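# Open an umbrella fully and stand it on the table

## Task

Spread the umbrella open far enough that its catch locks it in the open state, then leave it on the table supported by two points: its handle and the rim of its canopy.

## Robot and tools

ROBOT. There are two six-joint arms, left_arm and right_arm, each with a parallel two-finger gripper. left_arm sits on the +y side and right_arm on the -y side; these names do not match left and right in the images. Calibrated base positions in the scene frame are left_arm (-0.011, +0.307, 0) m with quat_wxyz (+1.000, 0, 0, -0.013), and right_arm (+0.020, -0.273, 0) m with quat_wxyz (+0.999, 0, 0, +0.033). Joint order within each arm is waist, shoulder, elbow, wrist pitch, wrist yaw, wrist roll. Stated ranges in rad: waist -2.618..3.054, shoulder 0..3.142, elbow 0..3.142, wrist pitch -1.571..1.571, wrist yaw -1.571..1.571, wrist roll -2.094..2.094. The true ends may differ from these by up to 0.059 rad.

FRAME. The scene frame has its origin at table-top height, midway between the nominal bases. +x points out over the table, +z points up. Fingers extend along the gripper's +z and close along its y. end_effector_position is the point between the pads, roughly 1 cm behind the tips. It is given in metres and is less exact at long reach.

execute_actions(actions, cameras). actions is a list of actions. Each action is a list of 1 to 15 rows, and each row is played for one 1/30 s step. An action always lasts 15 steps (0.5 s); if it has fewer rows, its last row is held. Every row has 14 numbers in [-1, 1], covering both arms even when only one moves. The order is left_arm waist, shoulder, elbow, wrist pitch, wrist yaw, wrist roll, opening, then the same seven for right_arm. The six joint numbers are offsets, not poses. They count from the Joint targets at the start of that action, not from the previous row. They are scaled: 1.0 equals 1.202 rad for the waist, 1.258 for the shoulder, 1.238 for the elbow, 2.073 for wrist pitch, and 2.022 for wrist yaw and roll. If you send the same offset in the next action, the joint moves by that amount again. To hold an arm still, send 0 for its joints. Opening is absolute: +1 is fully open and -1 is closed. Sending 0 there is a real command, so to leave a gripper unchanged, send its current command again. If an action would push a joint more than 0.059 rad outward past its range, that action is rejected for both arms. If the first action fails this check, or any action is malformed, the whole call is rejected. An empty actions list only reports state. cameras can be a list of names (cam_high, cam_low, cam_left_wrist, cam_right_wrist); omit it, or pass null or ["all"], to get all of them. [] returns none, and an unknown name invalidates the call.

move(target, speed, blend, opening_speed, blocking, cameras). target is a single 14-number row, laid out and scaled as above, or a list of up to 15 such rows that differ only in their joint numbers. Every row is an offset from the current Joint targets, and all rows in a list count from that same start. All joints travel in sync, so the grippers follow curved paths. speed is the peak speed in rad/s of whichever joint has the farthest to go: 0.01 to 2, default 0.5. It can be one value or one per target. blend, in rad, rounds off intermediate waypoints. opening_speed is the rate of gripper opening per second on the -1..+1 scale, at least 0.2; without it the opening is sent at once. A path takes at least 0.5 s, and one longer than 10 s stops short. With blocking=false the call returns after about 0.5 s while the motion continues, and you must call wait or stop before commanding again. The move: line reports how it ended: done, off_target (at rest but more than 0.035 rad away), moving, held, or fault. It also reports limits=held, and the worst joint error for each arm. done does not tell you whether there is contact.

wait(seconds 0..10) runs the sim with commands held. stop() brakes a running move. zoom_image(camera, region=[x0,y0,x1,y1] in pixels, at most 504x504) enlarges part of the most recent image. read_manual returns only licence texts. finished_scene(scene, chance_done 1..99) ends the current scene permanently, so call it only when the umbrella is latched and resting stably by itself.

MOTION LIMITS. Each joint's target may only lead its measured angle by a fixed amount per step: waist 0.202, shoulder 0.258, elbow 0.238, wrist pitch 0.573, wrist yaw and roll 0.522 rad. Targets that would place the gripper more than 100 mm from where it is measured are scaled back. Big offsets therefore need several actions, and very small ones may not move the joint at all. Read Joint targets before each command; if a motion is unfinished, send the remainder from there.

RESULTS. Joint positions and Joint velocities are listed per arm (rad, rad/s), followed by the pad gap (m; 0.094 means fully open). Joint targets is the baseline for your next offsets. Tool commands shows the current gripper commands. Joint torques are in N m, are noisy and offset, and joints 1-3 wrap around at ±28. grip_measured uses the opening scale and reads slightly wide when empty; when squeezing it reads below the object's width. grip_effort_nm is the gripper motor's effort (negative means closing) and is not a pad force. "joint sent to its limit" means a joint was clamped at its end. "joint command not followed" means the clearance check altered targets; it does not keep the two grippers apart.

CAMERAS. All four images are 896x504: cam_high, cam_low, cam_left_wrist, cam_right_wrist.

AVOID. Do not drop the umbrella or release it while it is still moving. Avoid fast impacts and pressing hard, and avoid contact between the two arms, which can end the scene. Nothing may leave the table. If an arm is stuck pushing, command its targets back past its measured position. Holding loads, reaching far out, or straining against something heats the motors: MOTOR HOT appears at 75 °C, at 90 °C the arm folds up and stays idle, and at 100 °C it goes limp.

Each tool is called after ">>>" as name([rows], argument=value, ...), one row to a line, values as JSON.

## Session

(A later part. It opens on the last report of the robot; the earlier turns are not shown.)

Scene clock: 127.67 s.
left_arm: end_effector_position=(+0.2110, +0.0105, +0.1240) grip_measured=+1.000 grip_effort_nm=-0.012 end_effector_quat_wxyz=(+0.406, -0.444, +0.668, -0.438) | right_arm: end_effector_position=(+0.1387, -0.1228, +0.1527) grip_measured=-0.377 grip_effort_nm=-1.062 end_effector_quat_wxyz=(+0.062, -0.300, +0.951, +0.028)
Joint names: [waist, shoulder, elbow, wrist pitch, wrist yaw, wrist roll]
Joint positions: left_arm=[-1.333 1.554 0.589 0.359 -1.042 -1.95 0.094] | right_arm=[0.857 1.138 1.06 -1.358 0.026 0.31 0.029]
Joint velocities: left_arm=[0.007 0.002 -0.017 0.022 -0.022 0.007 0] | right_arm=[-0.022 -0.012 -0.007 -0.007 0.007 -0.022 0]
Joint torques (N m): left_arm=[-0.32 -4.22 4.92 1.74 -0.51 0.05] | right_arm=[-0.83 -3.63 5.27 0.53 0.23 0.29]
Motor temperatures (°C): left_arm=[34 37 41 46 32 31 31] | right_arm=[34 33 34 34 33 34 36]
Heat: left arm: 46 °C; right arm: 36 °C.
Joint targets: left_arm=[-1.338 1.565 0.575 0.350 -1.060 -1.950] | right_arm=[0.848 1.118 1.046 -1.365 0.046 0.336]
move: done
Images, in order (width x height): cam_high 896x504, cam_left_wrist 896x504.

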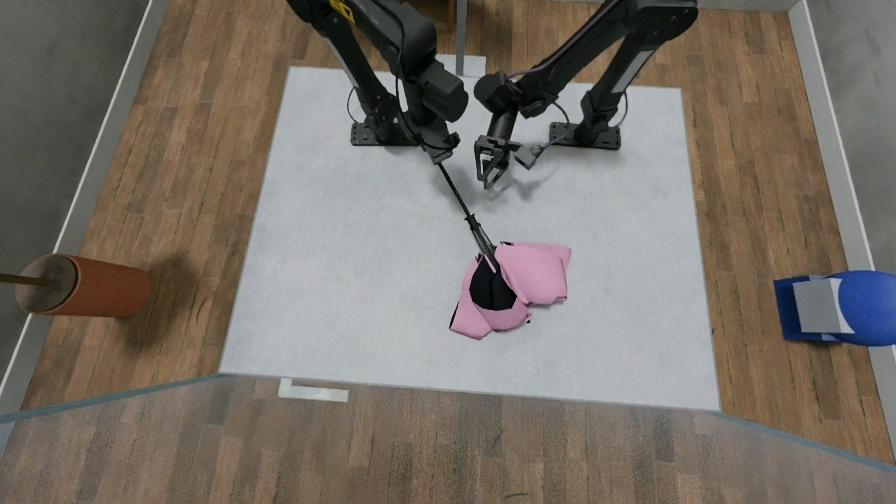

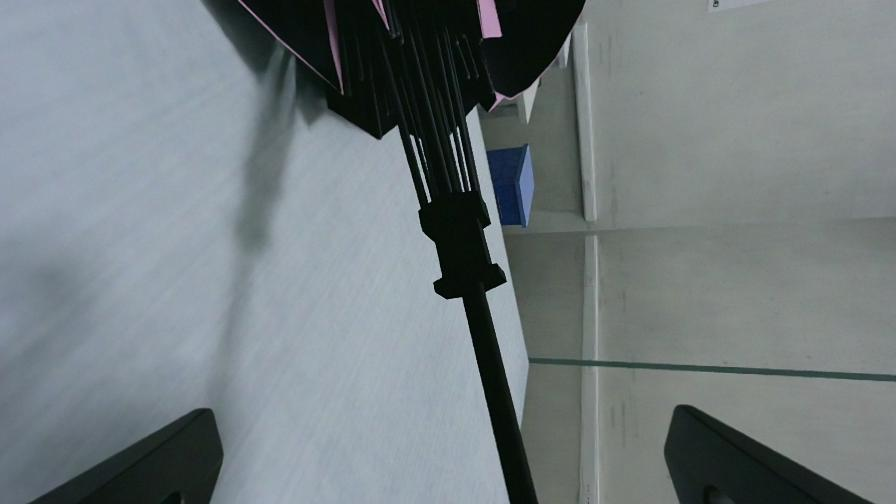

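>>> move(target=[0.1190,0.1351,0.0606,0.1061,0.0519,0.0015,1,0,0,0,0,0,0,-0.6], speed=0.15, cameras=["cam_high","cam_left_wrist"])

Scene clock: 148.00 s.
left_arm: end_effector_position=(+0.2539, +0.0017, +0.1051) grip_measured=+1.000 grip_effort_nm=-0.012 end_effector_quat_wxyz=(+0.388, -0.488, +0.635, -0.456) | right_arm: end_effector_position=(+0.1387, -0.1228, +0.1527) grip_measured=-0.377 grip_effort_nm=-1.062 end_effector_quat_wxyz=(+0.062, -0.300, +0.951, +0.028)
Joint names: [waist, shoulder, elbow, wrist pitch, wrist yaw, wrist roll]
Joint positions: left_arm=[-1.2 1.718 0.627 0.578 -0.952 -1.95 0.094] | right_arm=[0.857 1.138 1.06 -1.358 0.026 0.31 0.029]
Joint velocities: left_arm=[-0.007 0.012 -0.012 -0.066 -0.007 -0.095 0] | right_arm=[-0.017 0.002 -0.002 0.007 0.066 0.007 0]
Joint torques (N m): left_arm=[0.57 -4.74 7.43 1.86 -0.3 0.09] | right_arm=[-0.83 -3.63 5.24 0.54 0.24 0.29]
Motor temperatures (°C): left_arm=[34 36 41 43 32 31 31] | right_arm=[34 33 34 34 33 34 36]
Heat: left arm: 43 °C; right arm: 36 °C.
Joint targets: left_arm=[-1.194 1.735 0.650 0.570 -0.955 -1.947] | right_arm=[0.848 1.118 1.046 -1.365 0.046 0.336]
move: done
Images, in order (width x height): cam_high 896x504, cam_left_wrist 896x504.

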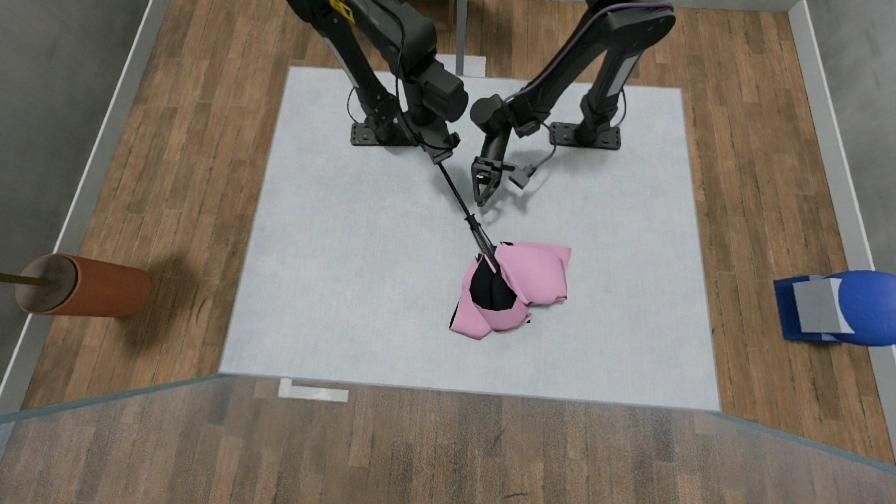

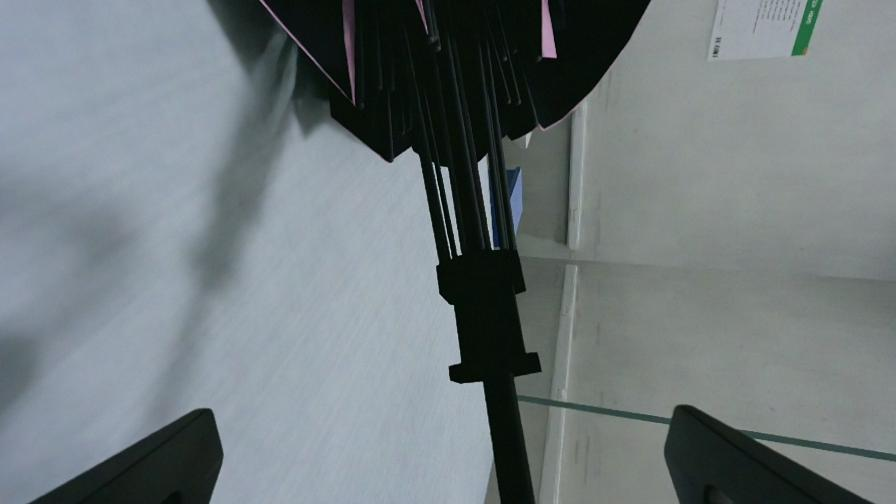

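>>> move(target=[0.0579,0.0620,0.0553,0.0310,0.0318,0.0231,1,0,0,0,0,0,0,-0.6], speed=0.12, cameras=["cam_left_wrist"])

Scene clock: 163.43 s.
left_arm: end_effector_position=(+0.2806, -0.0102, +0.1048) grip_measured=+1.000 grip_effort_nm=-0.022 end_effector_quat_wxyz=(+0.382, -0.495, +0.628, -0.464) | right_arm: end_effector_position=(+0.1387, -0.1228, +0.1527) grip_measured=-0.377 grip_effort_nm=-1.067 end_effector_quat_wxyz=(+0.062, -0.300, +0.951, +0.028)
Joint names: [waist, shoulder, elbow, wrist pitch, wrist yaw, wrist roll]
Joint positions: left_arm=[-1.131 1.794 0.696 0.642 -0.889 -1.913 0.094] | right_arm=[0.857 1.138 1.06 -1.358 0.026 0.31 0.029]
Joint velocities: left_arm=[-0.017 -0.012 -0.007 0.022 -0.037 0.037 0] | right_arm=[-0.017 -0.002 -0.002 -0.022 0.007 0.037 0]
Joint torques (N m): left_arm=[0.54 -5.23 7.42 1.94 -0.28 0.17] | right_arm=[-0.88 -3.66 5.2 0.53 0.25 0.29]
Motor temperatures (°C): left_arm=[34 37 41 44 32 31 30] | right_arm=[34 33 34 34 33 34 36]
Heat: left arm: 44 °C; right arm: 36 °C.
Joint targets: left_arm=[-1.125 1.813 0.718 0.634 -0.891 -1.900] | right_arm=[0.848 1.118 1.046 -1.365 0.046 0.336]
move: done
Images, in order (width x height): cam_left_wrist 896x504.

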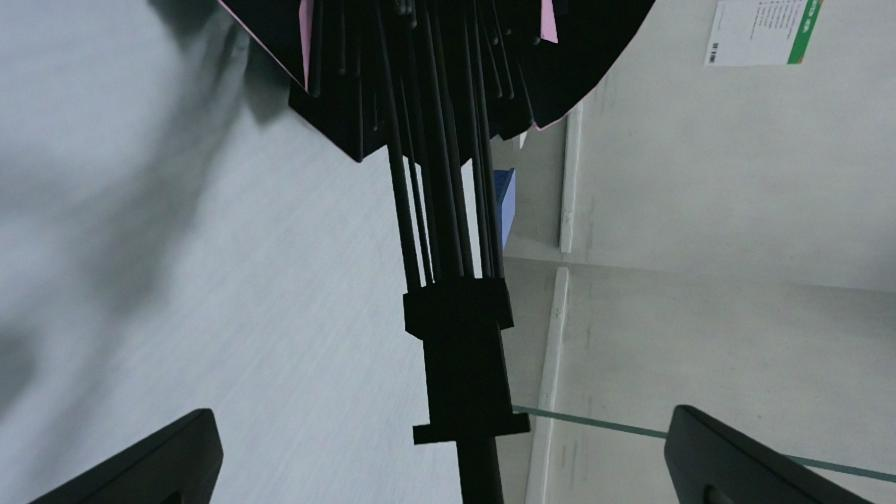

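>>> move(target=[0.0399,0.0413,0.0363,0.0203,0.0218,0.0188,1,0,0,0,0,0,0,-0.6], speed=0.1, cameras=["cam_left_wrist"])

Scene clock: 171.07 s.
left_arm: end_effector_position=(+0.2999, -0.0159, +0.1038) grip_measured=+1.000 grip_effort_nm=-0.017 end_effector_quat_wxyz=(+0.382, -0.493, +0.626, -0.467) | right_arm: end_effector_position=(+0.1387, -0.1228, +0.1527) grip_measured=-0.377 grip_effort_nm=-1.057 end_effector_quat_wxyz=(+0.062, -0.300, +0.951, +0.028)
Joint names: [waist, shoulder, elbow, wrist pitch, wrist yaw, wrist roll]
Joint positions: left_arm=[-1.082 1.845 0.741 0.683 -0.846 -1.876 0.094] | right_arm=[0.857 1.138 1.06 -1.358 0.026 0.31 0.029]
Joint velocities: left_arm=[-0.012 0.002 0.002 -0.037 -0.007 -0.037 0] | right_arm=[-0.022 -0.002 -0.012 -0.007 -0.007 -0.037 -0.001]
Joint torques (N m): left_arm=[0.51 -5.57 7.46 1.99 -0.21 0.19] | right_arm=[-0.87 -3.66 5.24 0.53 0.25 0.27]
Motor temperatures (°C): left_arm=[34 37 42 44 32 31 30] | right_arm=[34 33 34 34 33 34 36]
Heat: left arm: 44 °C; right arm: 36 °C.
Joint targets: left_arm=[-1.077 1.865 0.763 0.676 -0.847 -1.862] | right_arm=[0.848 1.118 1.046 -1.365 0.046 0.336]
move: done
Images, in order (width x height): cam_left_wrist 896x504.

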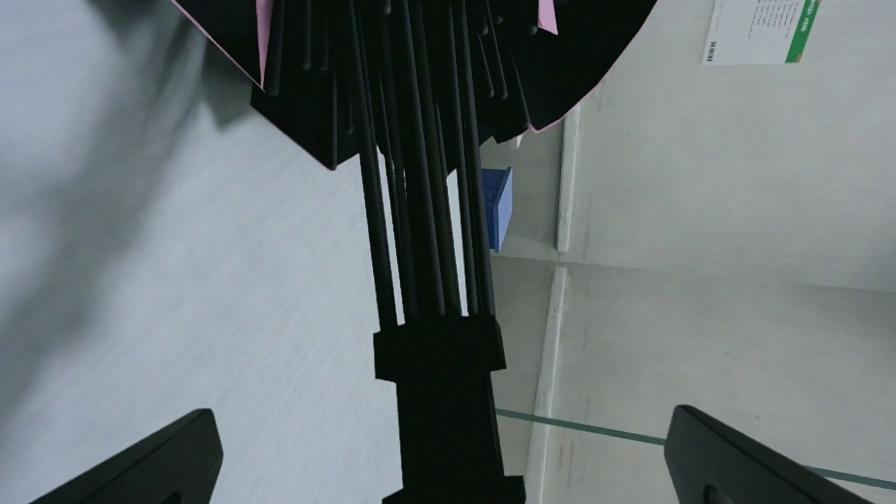

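>>> move(target=[0,0,0,0,0,0,-0.7,0,0,0,0,0,0,-0.6], speed=0.2, opening_speed=0.5, cameras=["cam_high","cam_left_wrist","cam_right_wrist"])

Scene clock: 187.30 s.
left_arm: end_effector_position=(+0.3003, -0.0168, +0.1057) grip_measured=-0.486 grip_effort_nm=-1.033 end_effector_quat_wxyz=(+0.381, -0.494, +0.623, -0.472) | right_arm: end_effector_position=(+0.1382, -0.1226, +0.1527) grip_measured=-0.377 grip_effort_nm=-1.062 end_effector_quat_wxyz=(+0.061, -0.298, +0.952, +0.029)
Joint names: [waist, shoulder, elbow, wrist pitch, wrist yaw, wrist roll]
Joint positions: left_arm=[-1.082 1.845 0.741 0.695 -0.845 -1.875 0.024] | right_arm=[0.857 1.138 1.06 -1.359 0.024 0.314 0.029]
Joint velocities: left_arm=[0.007 -0.002 0.007 -0.022 0.037 -0.007 0.001] | right_arm=[0.007 -0.012 -0.017 0.007 -0.022 0.007 0]
Joint torques (N m): left_arm=[0.54 -5.59 7.45 1.86 -0.22 0.18] | right_arm=[-0.8 -3.66 5.24 0.54 0.26 0.23]
Motor temperatures (°C): left_arm=[34 37 42 45 32 31 31] | right_arm=[34 33 34 33 33 34 36]
Heat: left arm: 45 °C; right arm: 36 °C.
Joint targets: left_arm=[-1.077 1.865 0.763 0.676 -0.847 -1.862] | right_arm=[0.848 1.118 1.046 -1.365 0.045 0.336]
move: done
Images, in order (width x height): cam_high 896x504, cam_left_wrist 896x504, cam_right_wrist 896x504.

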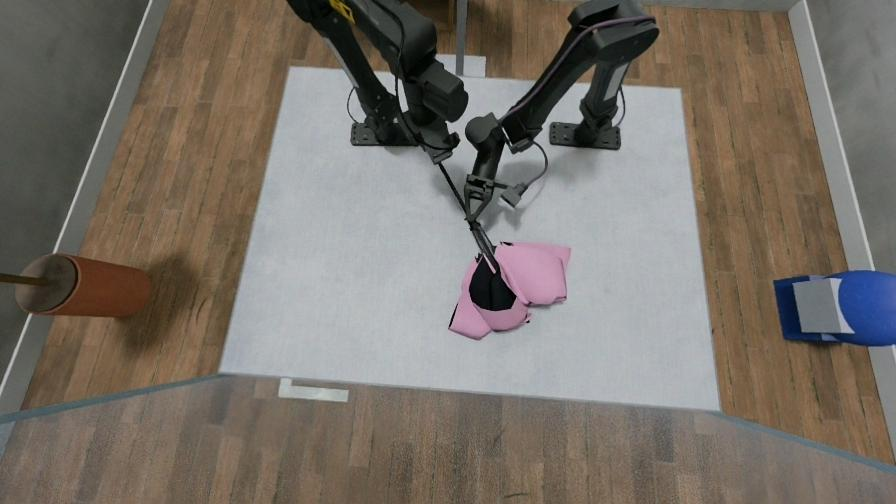

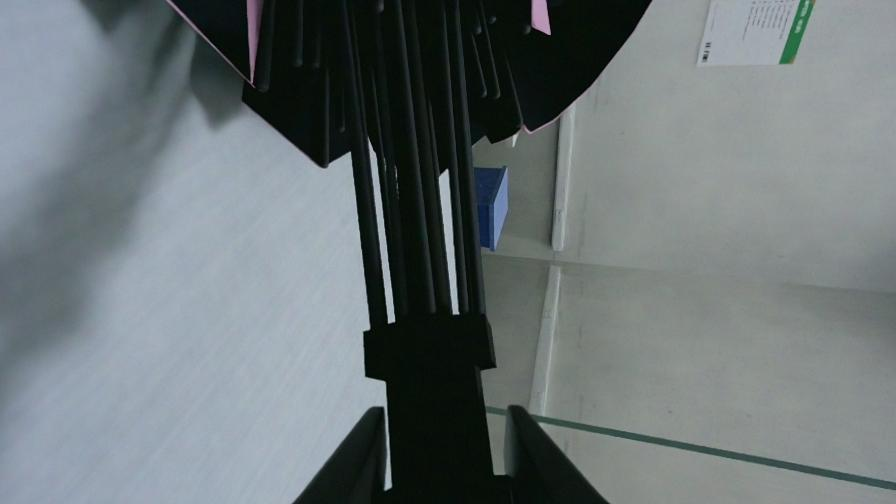

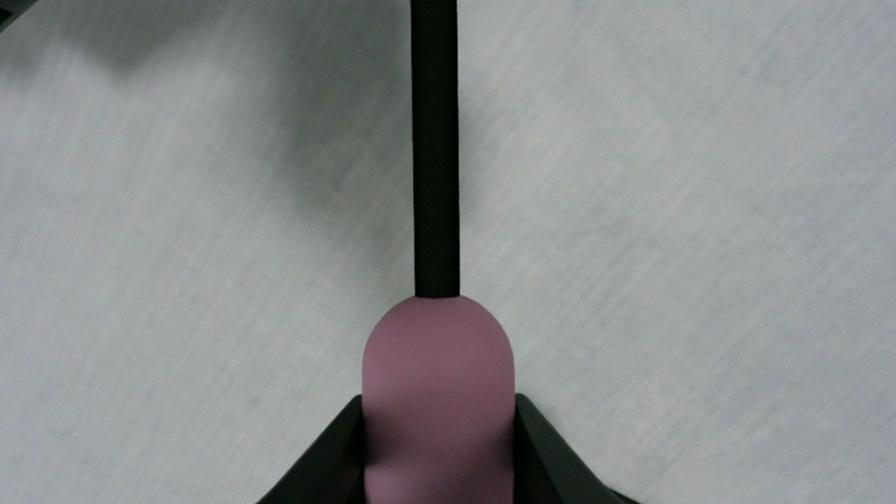

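>>> move(target=[0,0,0,0,0,0,-0.2,0,0,0,0,0,0,-0.6], speed=0.2, opening_speed=0.8, cameras=[])

>>> move(target=[-0.0042,-0.0262,-0.0145,-0.0077,-0.001,-0.003,-0.2,0,0,0,0,0,0,-0.6], speed=0.2, cameras=["cam_left_wrist"])

Scene clock: 200.97 s.
left_arm: end_effector_position=(+0.3002, -0.0169, +0.1057) grip_measured=-0.202 grip_effort_nm=0.076 end_effector_quat_wxyz=(+0.381, -0.494, +0.623, -0.472) | right_arm: end_effector_position=(+0.1382, -0.1226, +0.1527) grip_measured=-0.377 grip_effort_nm=-1.062 end_effector_quat_wxyz=(+0.061, -0.298, +0.952, +0.029)
Joint names: [waist, shoulder, elbow, wrist pitch, wrist yaw, wrist roll]
Joint positions: left_arm=[-1.082 1.845 0.741 0.695 -0.844 -1.875 0.038] | right_arm=[0.857 1.138 1.06 -1.359 0.024 0.315 0.029]
Joint velocities: left_arm=[-0.007 -0.017 0.012 0.051 -0.022 -0.007 0] | right_arm=[-0.002 -0.007 -0.007 -0.007 -0.081 0.095 0]
Joint torques (N m): left_arm=[0.54 -5.59 7.46 1.87 -0.23 0.19] | right_arm=[-0.81 -3.64 5.2 0.54 0.26 0.23]
Motor temperatures (°C): left_arm=[34 36 42 44 32 31 31] | right_arm=[34 33 34 33 33 34 36]
Heat: left arm: 44 °C; right arm: 36 °C.
Joint targets: left_arm=[-1.077 1.865 0.763 0.676 -0.847 -1.862] | right_arm=[0.848 1.118 1.046 -1.365 0.046 0.336]
move: done
No camera images: "cameras" was empty.

Scene clock: 201.73 s.
left_arm: end_effector_position=(+0.3000, -0.0164, +0.1043) grip_measured=-0.202 grip_effort_nm=0.076 end_effector_quat_wxyz=(+0.382, -0.493, +0.626, -0.469) | right_arm: end_effector_position=(+0.1382, -0.1226, +0.1527) grip_measured=-0.377 grip_effort_nm=-1.062 end_effector_quat_wxyz=(+0.061, -0.298, +0.952, +0.029)
Joint names: [waist, shoulder, elbow, wrist pitch, wrist yaw, wrist roll]
Joint positions: left_arm=[-1.082 1.845 0.741 0.687 -0.844 -1.875 0.038] | right_arm=[0.857 1.138 1.06 -1.359 0.024 0.315 0.029]
Joint velocities: left_arm=[-0.012 -0.012 0.007 0.022 0.007 -0.007 0] | right_arm=[-0.002 0.002 0.012 0.007 0.037 -0.022 -0.001]
Joint torques (N m): left_arm=[0.09 -7.99 5.96 1.81 -0.26 0.11] | right_arm=[-0.81 -3.67 5.23 0.53 0.28 0.23]
Motor temperatures (°C): left_arm=[34 37 42 44 32 31 31] | right_arm=[34 33 34 33 33 34 36]
Heat: left arm: 44 °C; right arm: 36 °C.
Joint targets: left_arm=[-1.082 1.832 0.745 0.660 -0.849 -1.868] | right_arm=[0.848 1.118 1.046 -1.365 0.046 0.336]
move: done
Images, in order (width x height): cam_left_wrist 896x504.

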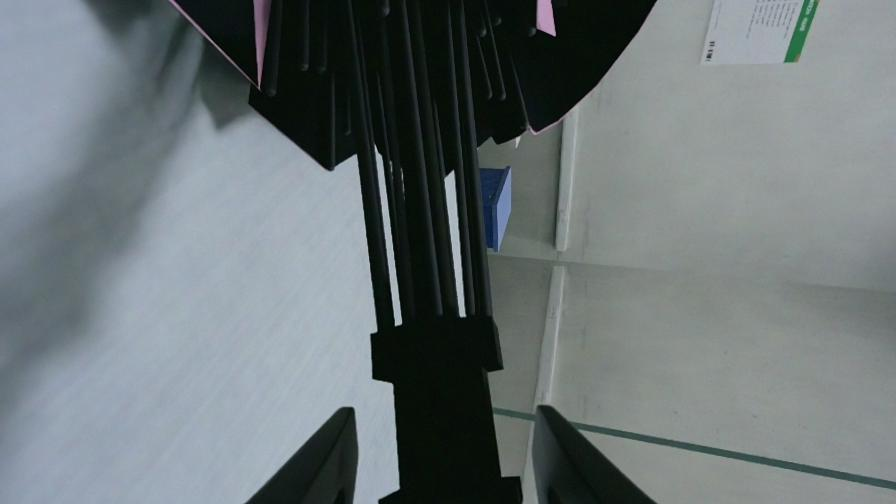

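>>> move(target=[0,-0.0223,0,-0.002,0,-0.003,-0.2,0,0,0,0,0,0,-0.6], speed=0.1, cameras=["cam_left_wrist"])

Scene clock: 203.73 s.
left_arm: end_effector_position=(+0.2998, -0.0161, +0.1108) grip_measured=-0.201 grip_effort_nm=0.071 end_effector_quat_wxyz=(+0.381, -0.494, +0.622, -0.473) | right_arm: end_effector_position=(+0.1382, -0.1226, +0.1527) grip_measured=-0.377 grip_effort_nm=-1.062 end_effector_quat_wxyz=(+0.061, -0.298, +0.952, +0.029)
Joint names: [waist, shoulder, elbow, wrist pitch, wrist yaw, wrist roll]
Joint positions: left_arm=[-1.082 1.826 0.741 0.68 -0.844 -1.875 0.038] | right_arm=[0.857 1.138 1.06 -1.359 0.024 0.315 0.029]
Joint velocities: left_arm=[-0.007 0.007 0.007 -0.051 -0.007 -0.007 0] | right_arm=[0.002 0.002 -0.007 -0.007 0.051 0.007 0]
Joint torques (N m): left_arm=[0.1 -8.64 6.04 1.8 -0.25 0.05] | right_arm=[-0.83 -3.69 5.23 0.54 0.26 0.22]
Motor temperatures (°C): left_arm=[34 37 42 44 32 31 31] | right_arm=[34 33 34 33 33 34 36]
Heat: left arm: 44 °C; right arm: 36 °C.
Joint targets: left_arm=[-1.082 1.804 0.745 0.656 -0.849 -1.874] | right_arm=[0.848 1.118 1.046 -1.365 0.046 0.336]
move: done
Images, in order (width x height): cam_left_wrist 896x504.

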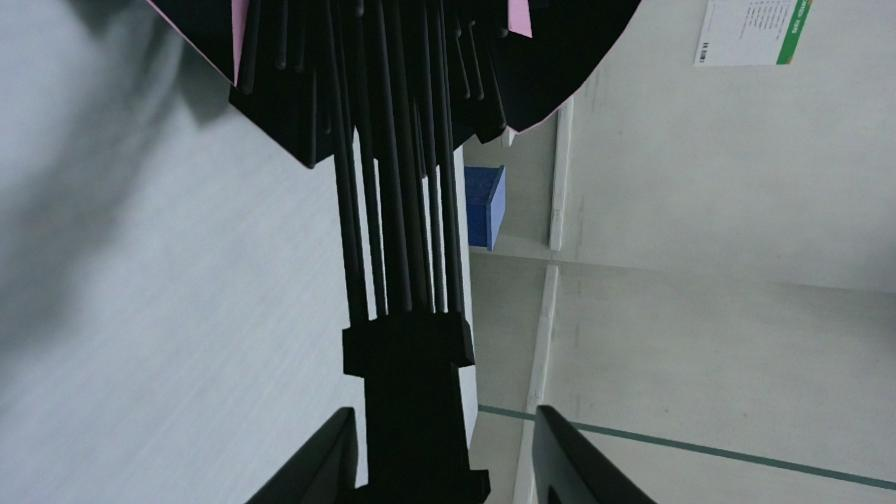

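>>> move(target=[0,0,-0.026,0,0,0,-0.2,0,0,0,0,0,0,-0.6], speed=0.1, cameras=["cam_left_wrist"])

Scene clock: 207.33 s.
left_arm: end_effector_position=(+0.2986, -0.0136, +0.1072) grip_measured=-0.201 grip_effort_nm=0.066 end_effector_quat_wxyz=(+0.382, -0.493, +0.625, -0.469) | right_arm: end_effector_position=(+0.1382, -0.1226, +0.1527) grip_measured=-0.377 grip_effort_nm=-1.062 end_effector_quat_wxyz=(+0.061, -0.298, +0.952, +0.029)
Joint names: [waist, shoulder, elbow, wrist pitch, wrist yaw, wrist roll]
Joint positions: left_arm=[-1.082 1.826 0.73 0.68 -0.844 -1.875 0.038] | right_arm=[0.857 1.138 1.06 -1.359 0.024 0.315 0.029]
Joint velocities: left_arm=[0.002 -0.007 -0.002 -0.007 0.037 0.007 0] | right_arm=[0.002 0.002 0.002 -0.066 0.007 0.022 0]
Joint torques (N m): left_arm=[0.12 -8.62 4.34 1.81 -0.26 0.05] | right_arm=[-0.84 -3.63 5.23 0.54 0.27 0.24]
Motor temperatures (°C): left_arm=[34 37 42 44 32 31 31] | right_arm=[34 33 34 33 33 34 36]
Heat: left arm: 44 °C; right arm: 36 °C.
Joint targets: left_arm=[-1.082 1.804 0.713 0.656 -0.849 -1.874] | right_arm=[0.848 1.118 1.046 -1.365 0.046 0.336]
move: done
Images, in order (width x height): cam_left_wrist 896x504.

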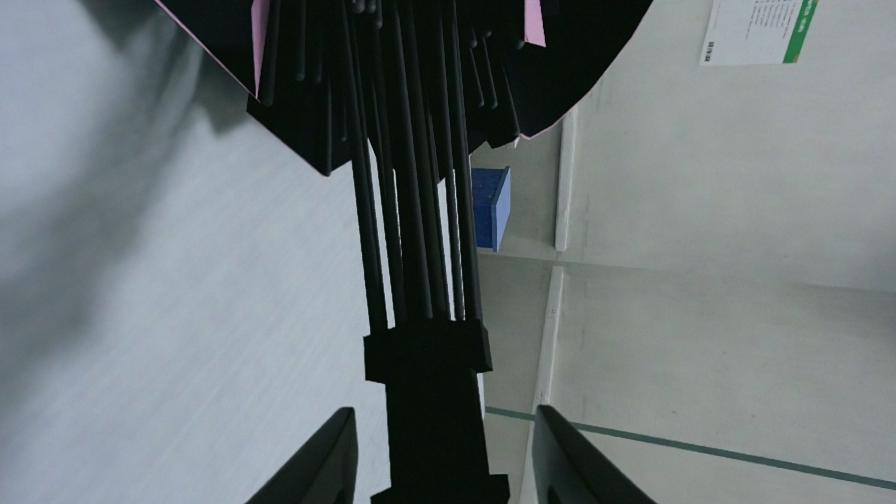

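>>> move(target=[0,0,0,0,0,0,-0.7,0,0,0,0,0,0,-0.6], speed=0.2, opening_speed=0.5, cameras=["cam_left_wrist"])

Scene clock: 210.57 s.
left_arm: end_effector_position=(+0.2984, -0.0136, +0.1065) grip_measured=-0.493 grip_effort_nm=-1.033 end_effector_quat_wxyz=(+0.381, -0.494, +0.626, -0.468) | right_arm: end_effector_position=(+0.1382, -0.1226, +0.1527) grip_measured=-0.377 grip_effort_nm=-1.053 end_effector_quat_wxyz=(+0.061, -0.298, +0.952, +0.029)
Joint names: [waist, shoulder, elbow, wrist pitch, wrist yaw, wrist roll]
Joint positions: left_arm=[-1.082 1.826 0.73 0.676 -0.843 -1.878 0.024] | right_arm=[0.857 1.138 1.06 -1.359 0.024 0.315 0.029]
Joint velocities: left_arm=[0.002 -0.007 0.007 0.037 -0.007 -0.007 -0.001] | right_arm=[0.002 0.007 -0.012 0.022 -0.007 -0.037 0]
Joint torques (N m): left_arm=[0.1 -8.59 4.33 1.84 -0.28 0.09] | right_arm=[-0.87 -3.69 5.27 0.55 0.28 0.23]
Motor temperatures (°C): left_arm=[34 37 42 44 32 31 31] | right_arm=[34 33 34 33 33 34 36]
Heat: left arm: 44 °C; right arm: 36 °C.
Joint targets: left_arm=[-1.082 1.804 0.713 0.656 -0.849 -1.874] | right_arm=[0.848 1.118 1.046 -1.365 0.046 0.336]
move: done
Images, in order (width x height): cam_left_wrist 896x504.

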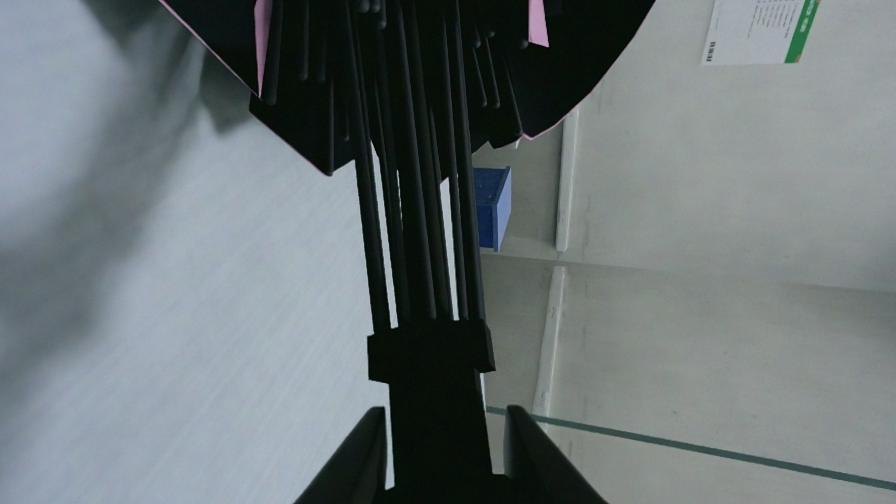

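>>> move([
  [-0.0050,0.0453,0.1494,0.0396,-0.0138,0.1108,-0.7,-0.0865,-0.1439,-0.0347,0.0096,-0.0005,-0.0475,-0.6],
  [-0.0250,0.0771,0.2504,0.0767,-0.0272,0.2221,-0.7,-0.1739,-0.2886,-0.0687,0.0116,0.0059,-0.0920,-0.6],
], speed=0.14, blend=[0.03,0], cameras=["cam_high","cam_low","cam_left_wrist","cam_right_wrist"])

Scene clock: 309.73 s.
left_arm: end_effector_position=(+0.3194, -0.0727, +0.1944) grip_measured=-0.499 grip_effort_nm=-1.033 end_effector_quat_wxyz=(+0.476, -0.384, +0.623, -0.488) | right_arm: end_effector_position=(+0.1441, -0.1753, +0.1842) grip_measured=-0.377 grip_effort_nm=-1.062 end_effector_quat_wxyz=(+0.196, -0.258, +0.943, +0.069)
Joint names: [waist, shoulder, elbow, wrist pitch, wrist yaw, wrist roll]
Joint positions: left_arm=[-1.108 1.887 0.987 0.788 -0.885 -1.438 0.024] | right_arm=[0.644 0.767 0.976 -1.362 0.042 0.166 0.029]
Joint velocities: left_arm=[0.007 0.002 0.007 -0.022 -0.022 -0.081 0] | right_arm=[0.007 0.007 -0.007 -0.081 -0.007 0.007 -0.001]
Joint torques (N m): left_arm=[-0.29 -7.04 9.51 2.38 -0.27 0.17] | right_arm=[-0.44 -0.39 5.07 1.26 0.21 -0.13]
Motor temperatures (°C): left_arm=[34 39 41 44 32 31 33] | right_arm=[34 33 34 33 33 34 37]
Heat: left arm: 44 °C; right arm: 37 °C.
Joint targets: left_arm=[-1.112 1.901 1.023 0.815 -0.904 -1.425] | right_arm=[0.639 0.755 0.960 -1.341 0.057 0.150]
move: off_target (left_arm); left_arm: the elbow is farthest, 0.036 rad from its target

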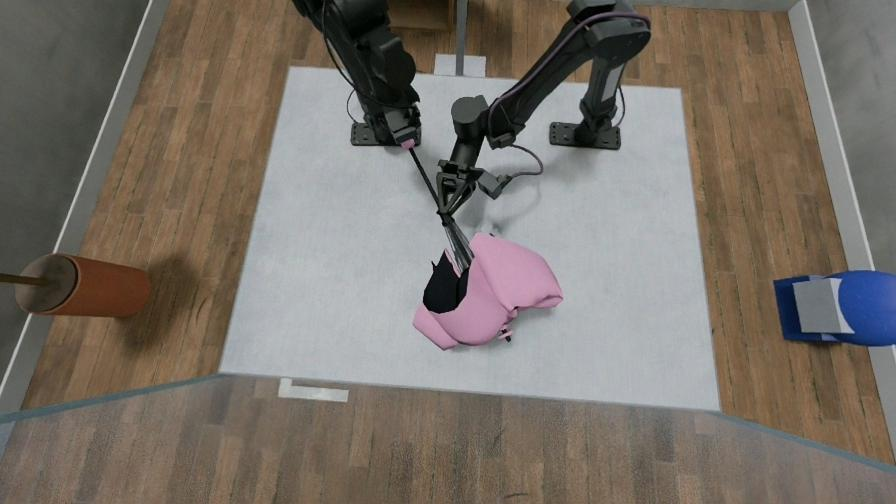

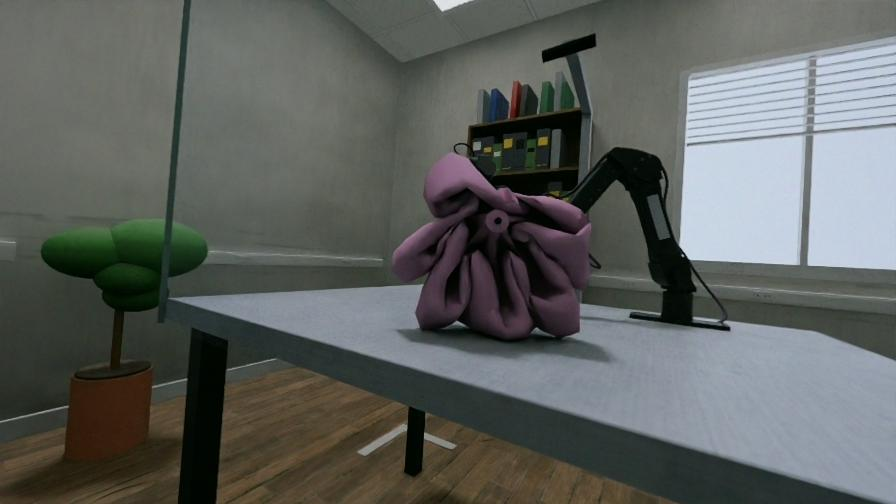

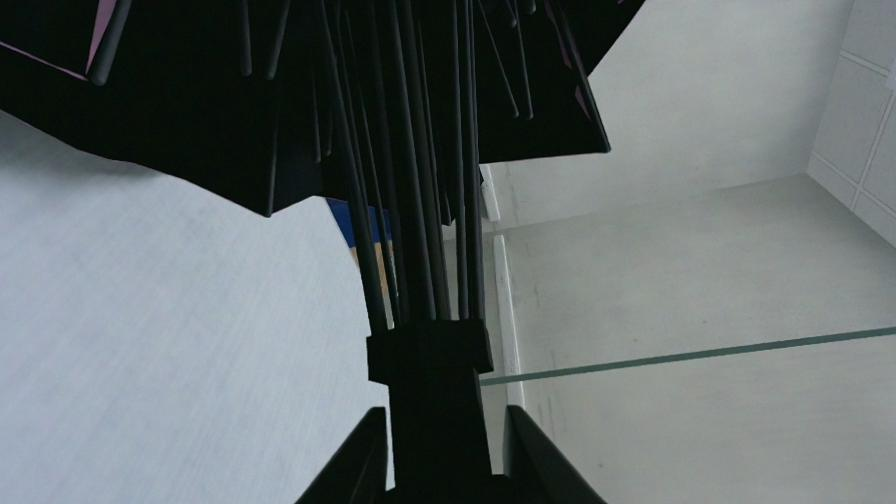

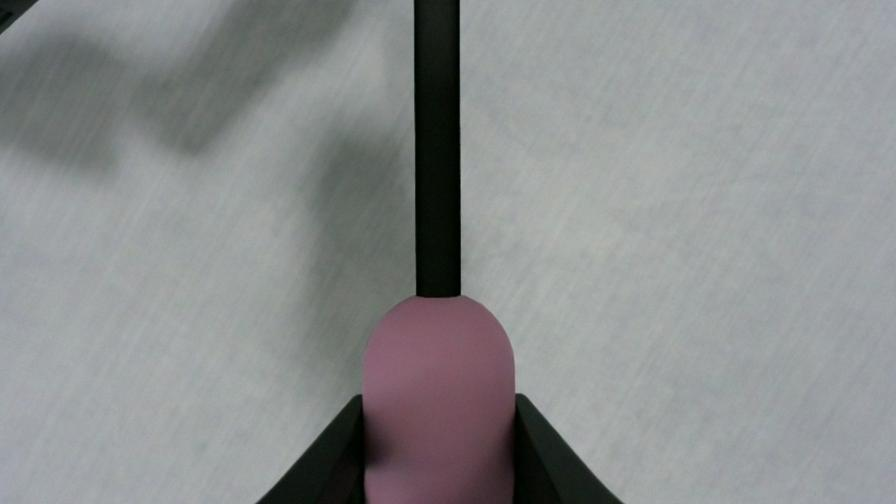

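>>> execute_actions(actions=[], cameras=["cam_high", "cam_left_wrist"])

Scene clock: 327.53 s.
left_arm: end_effector_position=(+0.3195, -0.0723, +0.1946) grip_measured=-0.499 grip_effort_nm=-1.033 end_effector_quat_wxyz=(+0.476, -0.385, +0.622, -0.488) | right_arm: end_effector_position=(+0.1441, -0.1753, +0.1842) grip_measured=-0.377 grip_effort_nm=-1.053 end_effector_quat_wxyz=(+0.196, -0.259, +0.943, +0.069)
Joint names: [waist, shoulder, elbow, wrist pitch, wrist yaw, wrist roll]
Joint positions: left_arm=[-1.108 1.887 0.987 0.789 -0.887 -1.437 0.024] | right_arm=[0.644 0.767 0.976 -1.362 0.042 0.165 0.029]
Joint velocities: left_arm=[-0.012 -0.017 -0.002 -0.037 -0.007 -0.066 0] | right_arm=[-0.007 -0.002 -0.007 -0.007 -0.007 -0.022 0]
Joint torques (N m): left_arm=[-0.32 -7.01 9.51 2.37 -0.25 0.18] | right_arm=[-0.44 -0.4 5.04 1.28 0.21 -0.13]
Motor temperatures (°C): left_arm=[34 38 41 45 32 31 33] | right_arm=[34 33 34 34 33 34 37]
Heat: left arm: 45 °C; right arm: 37 °C.
Joint targets: left_arm=[-1.112 1.901 1.023 0.815 -0.904 -1.425] | right_arm=[0.639 0.755 0.960 -1.341 0.057 0.150]
Tool commands: left_gripper/opening=-0.7 right_gripper/opening=-0.6
Images, in order (width x height): cam_high 896x504, cam_left_wrist 896x504.

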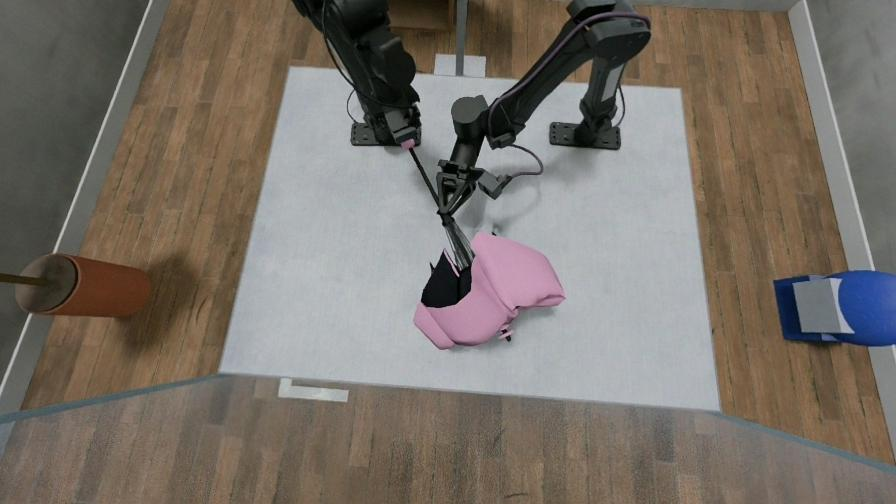

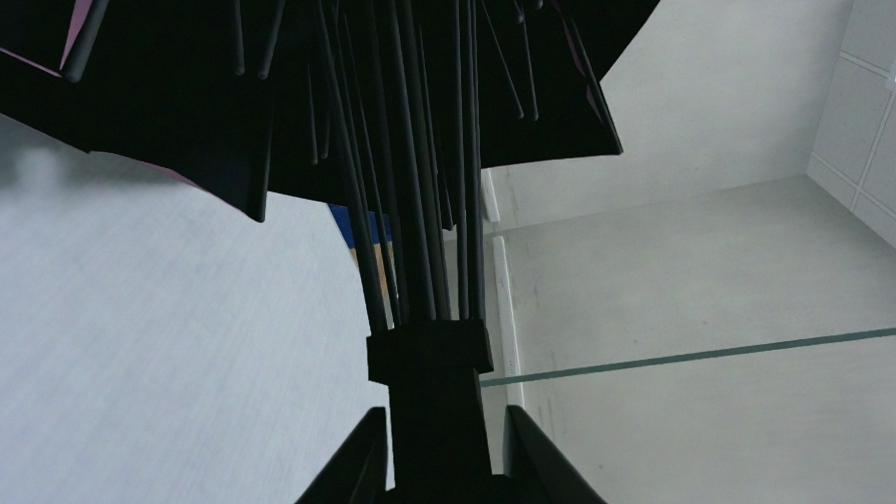

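>>> move([
  [0,0.0175,0.0751,0.0492,0.0173,0.1167,-0.7,-0.0749,-0.1041,-0.0194,0.0207,-0.0035,-0.0257,-0.6],
  [-0.0042,0.0421,0.1632,0.0844,0.0495,0.2206,-0.7,-0.1489,-0.2091,-0.0404,0.0415,-0.0069,-0.0519,-0.6],
], speed=0.14, blend=[0.03, 0], cameras=["cam_high", "cam_left_wrist", "cam_right_wrist"])

Scene clock: 332.30 s.
left_arm: end_effector_position=(+0.3268, -0.1149, +0.2805) grip_measured=-0.499 grip_effort_nm=-1.043 end_effector_quat_wxyz=(+0.561, -0.263, +0.599, -0.507) | right_arm: end_effector_position=(+0.1514, -0.2029, +0.2120) grip_measured=-0.377 grip_effort_nm=-1.067 end_effector_quat_wxyz=(+0.334, -0.209, +0.915, +0.084)
Joint names: [waist, shoulder, elbow, wrist pitch, wrist yaw, wrist roll]
Joint positions: left_arm=[-1.111 1.94 1.184 0.965 -0.805 -0.999 0.024] | right_arm=[0.465 0.507 0.927 -1.289 0.039 0.067 0.029]
Joint velocities: left_arm=[-0.002 -0.002 0.007 -0.037 -0.022 0.022 0] | right_arm=[0.017 -0.007 0.017 -0.022 0.007 0.007 -0.001]
Joint torques (N m): left_arm=[-0.43 -7.79 10.33 2.27 0.08 0.26] | right_arm=[-0.51 0.87 4.62 1.78 0.08 -0.2]
Motor temperatures (°C): left_arm=[34 38 42 45 32 31 33] | right_arm=[34 33 34 35 33 34 37]
Heat: left arm: 45 °C; right arm: 37 °C.
Joint targets: left_arm=[-1.117 1.954 1.225 0.990 -0.803 -0.979] | right_arm=[0.460 0.492 0.911 -1.255 0.044 0.045]
move: off_target (left_arm); left_arm: the elbow is farthest, 0.042 rad from its target
Images, in order (width x height): cam_high 896x504, cam_left_wrist 896x504, cam_right_wrist 896x504.

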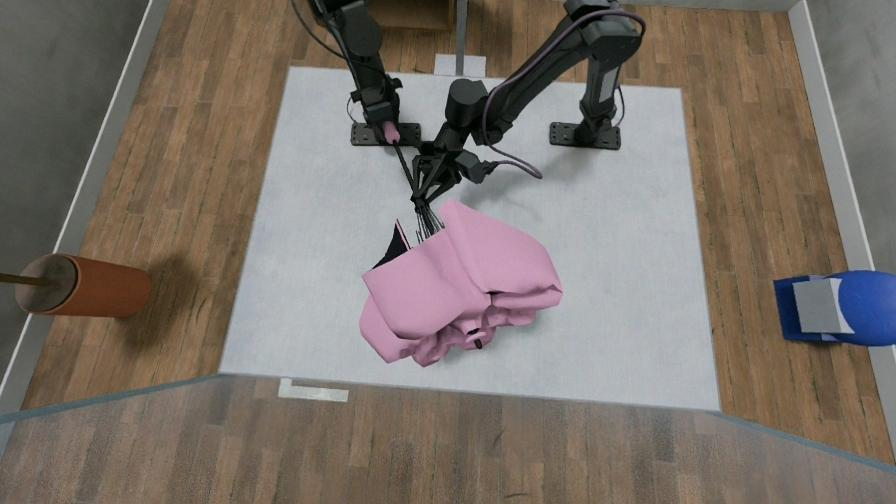

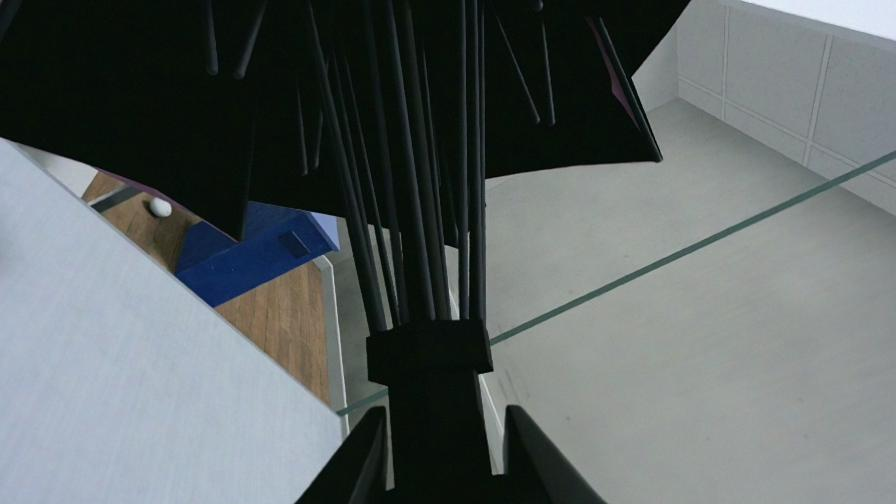

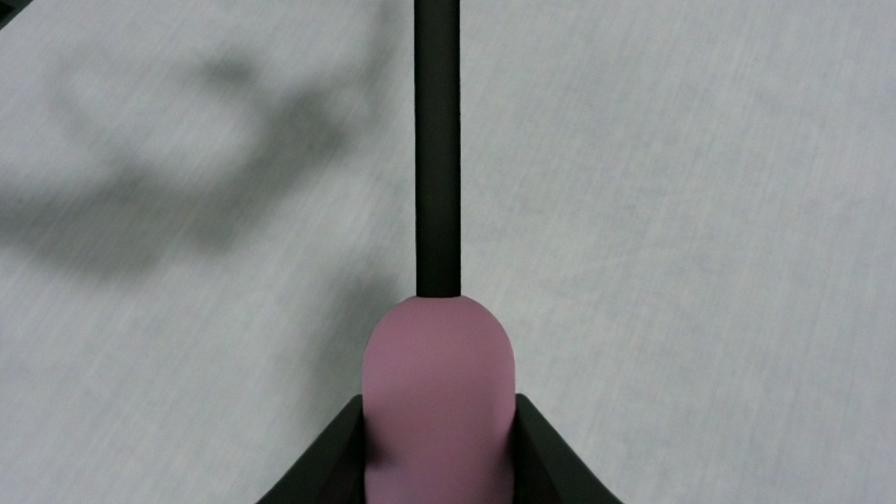

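>>> move([
  [0.0075,0.0183,0.0687,0.0270,0.0430,0.0821,-0.7,-0.0557,-0.0779,-0.0380,0.0429,-0.0059,-0.0124,-0.6],
  [0.0092,0.0382,0.1462,0.0396,0.0905,0.1523,-0.7,-0.1115,-0.1550,-0.0751,0.0859,-0.0114,-0.0242,-0.6],
], speed=0.14, blend=[0.03, 0], cameras=["cam_high", "cam_low", "cam_left_wrist", "cam_right_wrist"])

Scene clock: 339.10 s.
left_arm: end_effector_position=(+0.3223, -0.1506, +0.3534) grip_measured=-0.498 grip_effort_nm=-1.043 end_effector_quat_wxyz=(+0.624, -0.143, +0.560, -0.526) | right_arm: end_effector_position=(+0.1650, -0.2146, +0.2340) grip_measured=-0.377 grip_effort_nm=-1.067 end_effector_quat_wxyz=(+0.459, -0.159, +0.870, +0.091)
Joint names: [waist, shoulder, elbow, wrist pitch, wrist yaw, wrist roll]
Joint positions: left_arm=[-1.105 1.987 1.363 1.049 -0.636 -0.689 0.024] | right_arm=[0.332 0.311 0.835 -1.122 0.018 0.027 0.029]
Joint velocities: left_arm=[-0.002 -0.007 -0.007 -0.022 0.037 0.022 0] | right_arm=[-0.002 -0.012 -0.022 -0.022 -0.081 0.007 0]
Joint torques (N m): left_arm=[-0.03 -8.31 10.77 2.13 0.27 0.23] | right_arm=[-0.55 1.65 4.41 2.16 0.04 -0.3]
Motor temperatures (°C): left_arm=[34 39 42 46 32 31 33] | right_arm=[34 33 34 36 33 34 37]
Heat: left arm: 46 °C; right arm: 37 °C.
Joint targets: left_arm=[-1.106 2.002 1.406 1.072 -0.621 -0.671] | right_arm=[0.326 0.297 0.818 -1.076 0.020 -0.004]
move: off_target (left_arm, right_arm); left_arm: the elbow is farthest, 0.043 rad from its target; right_arm: the wrist pitch is farthest, 0.045 rad from its target

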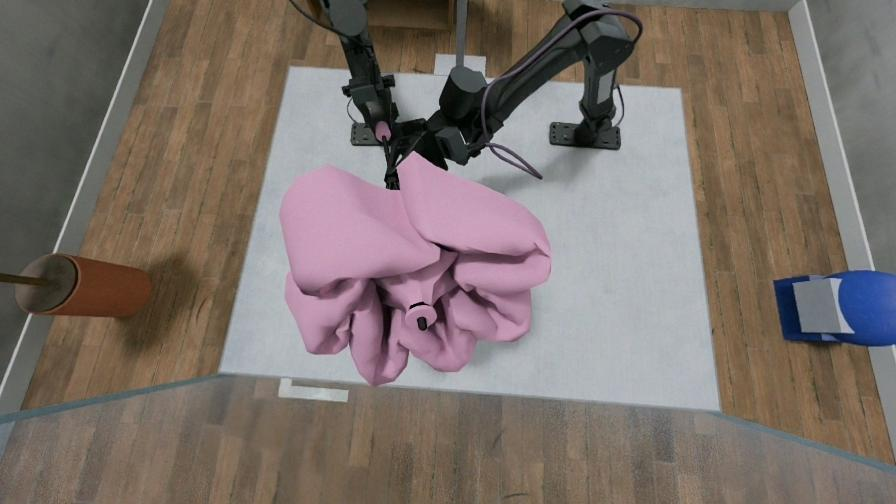

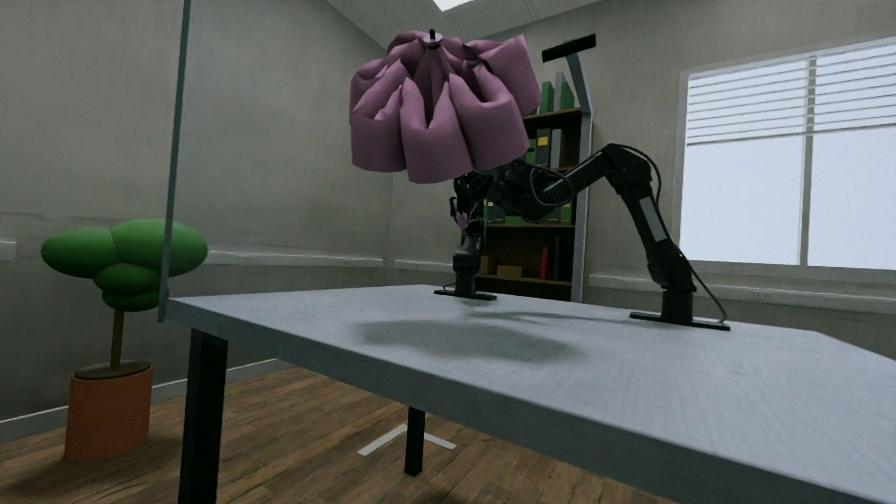

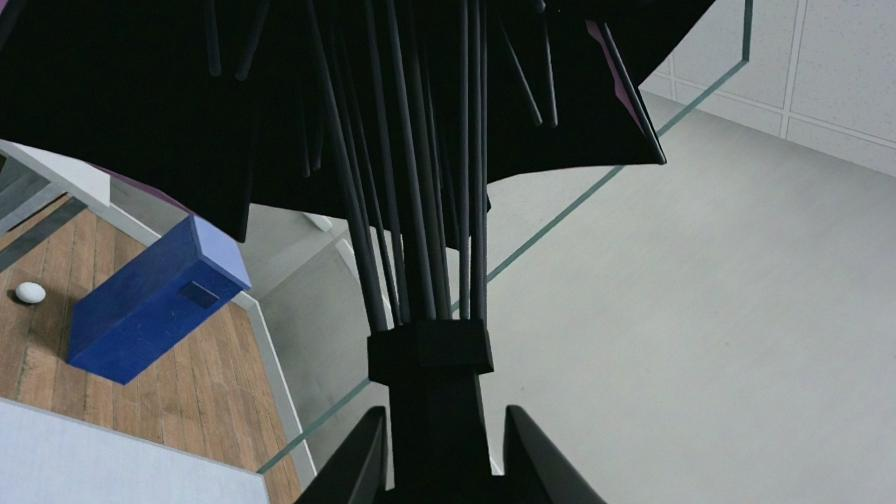

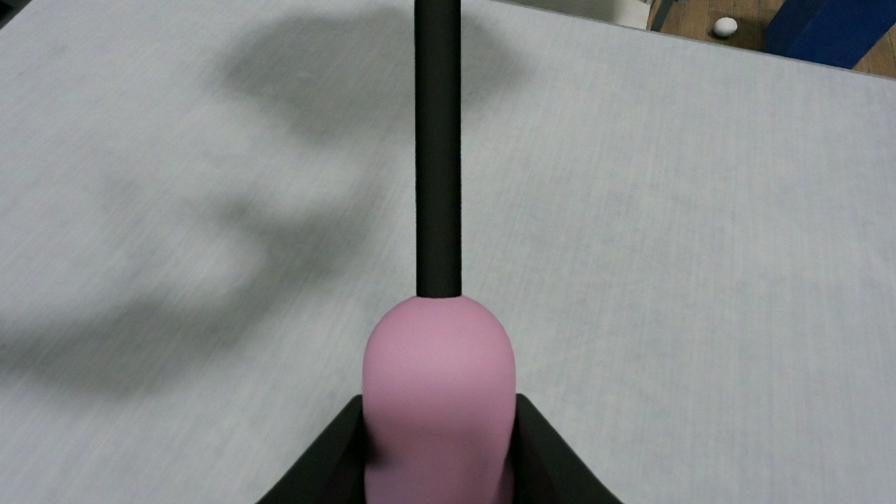

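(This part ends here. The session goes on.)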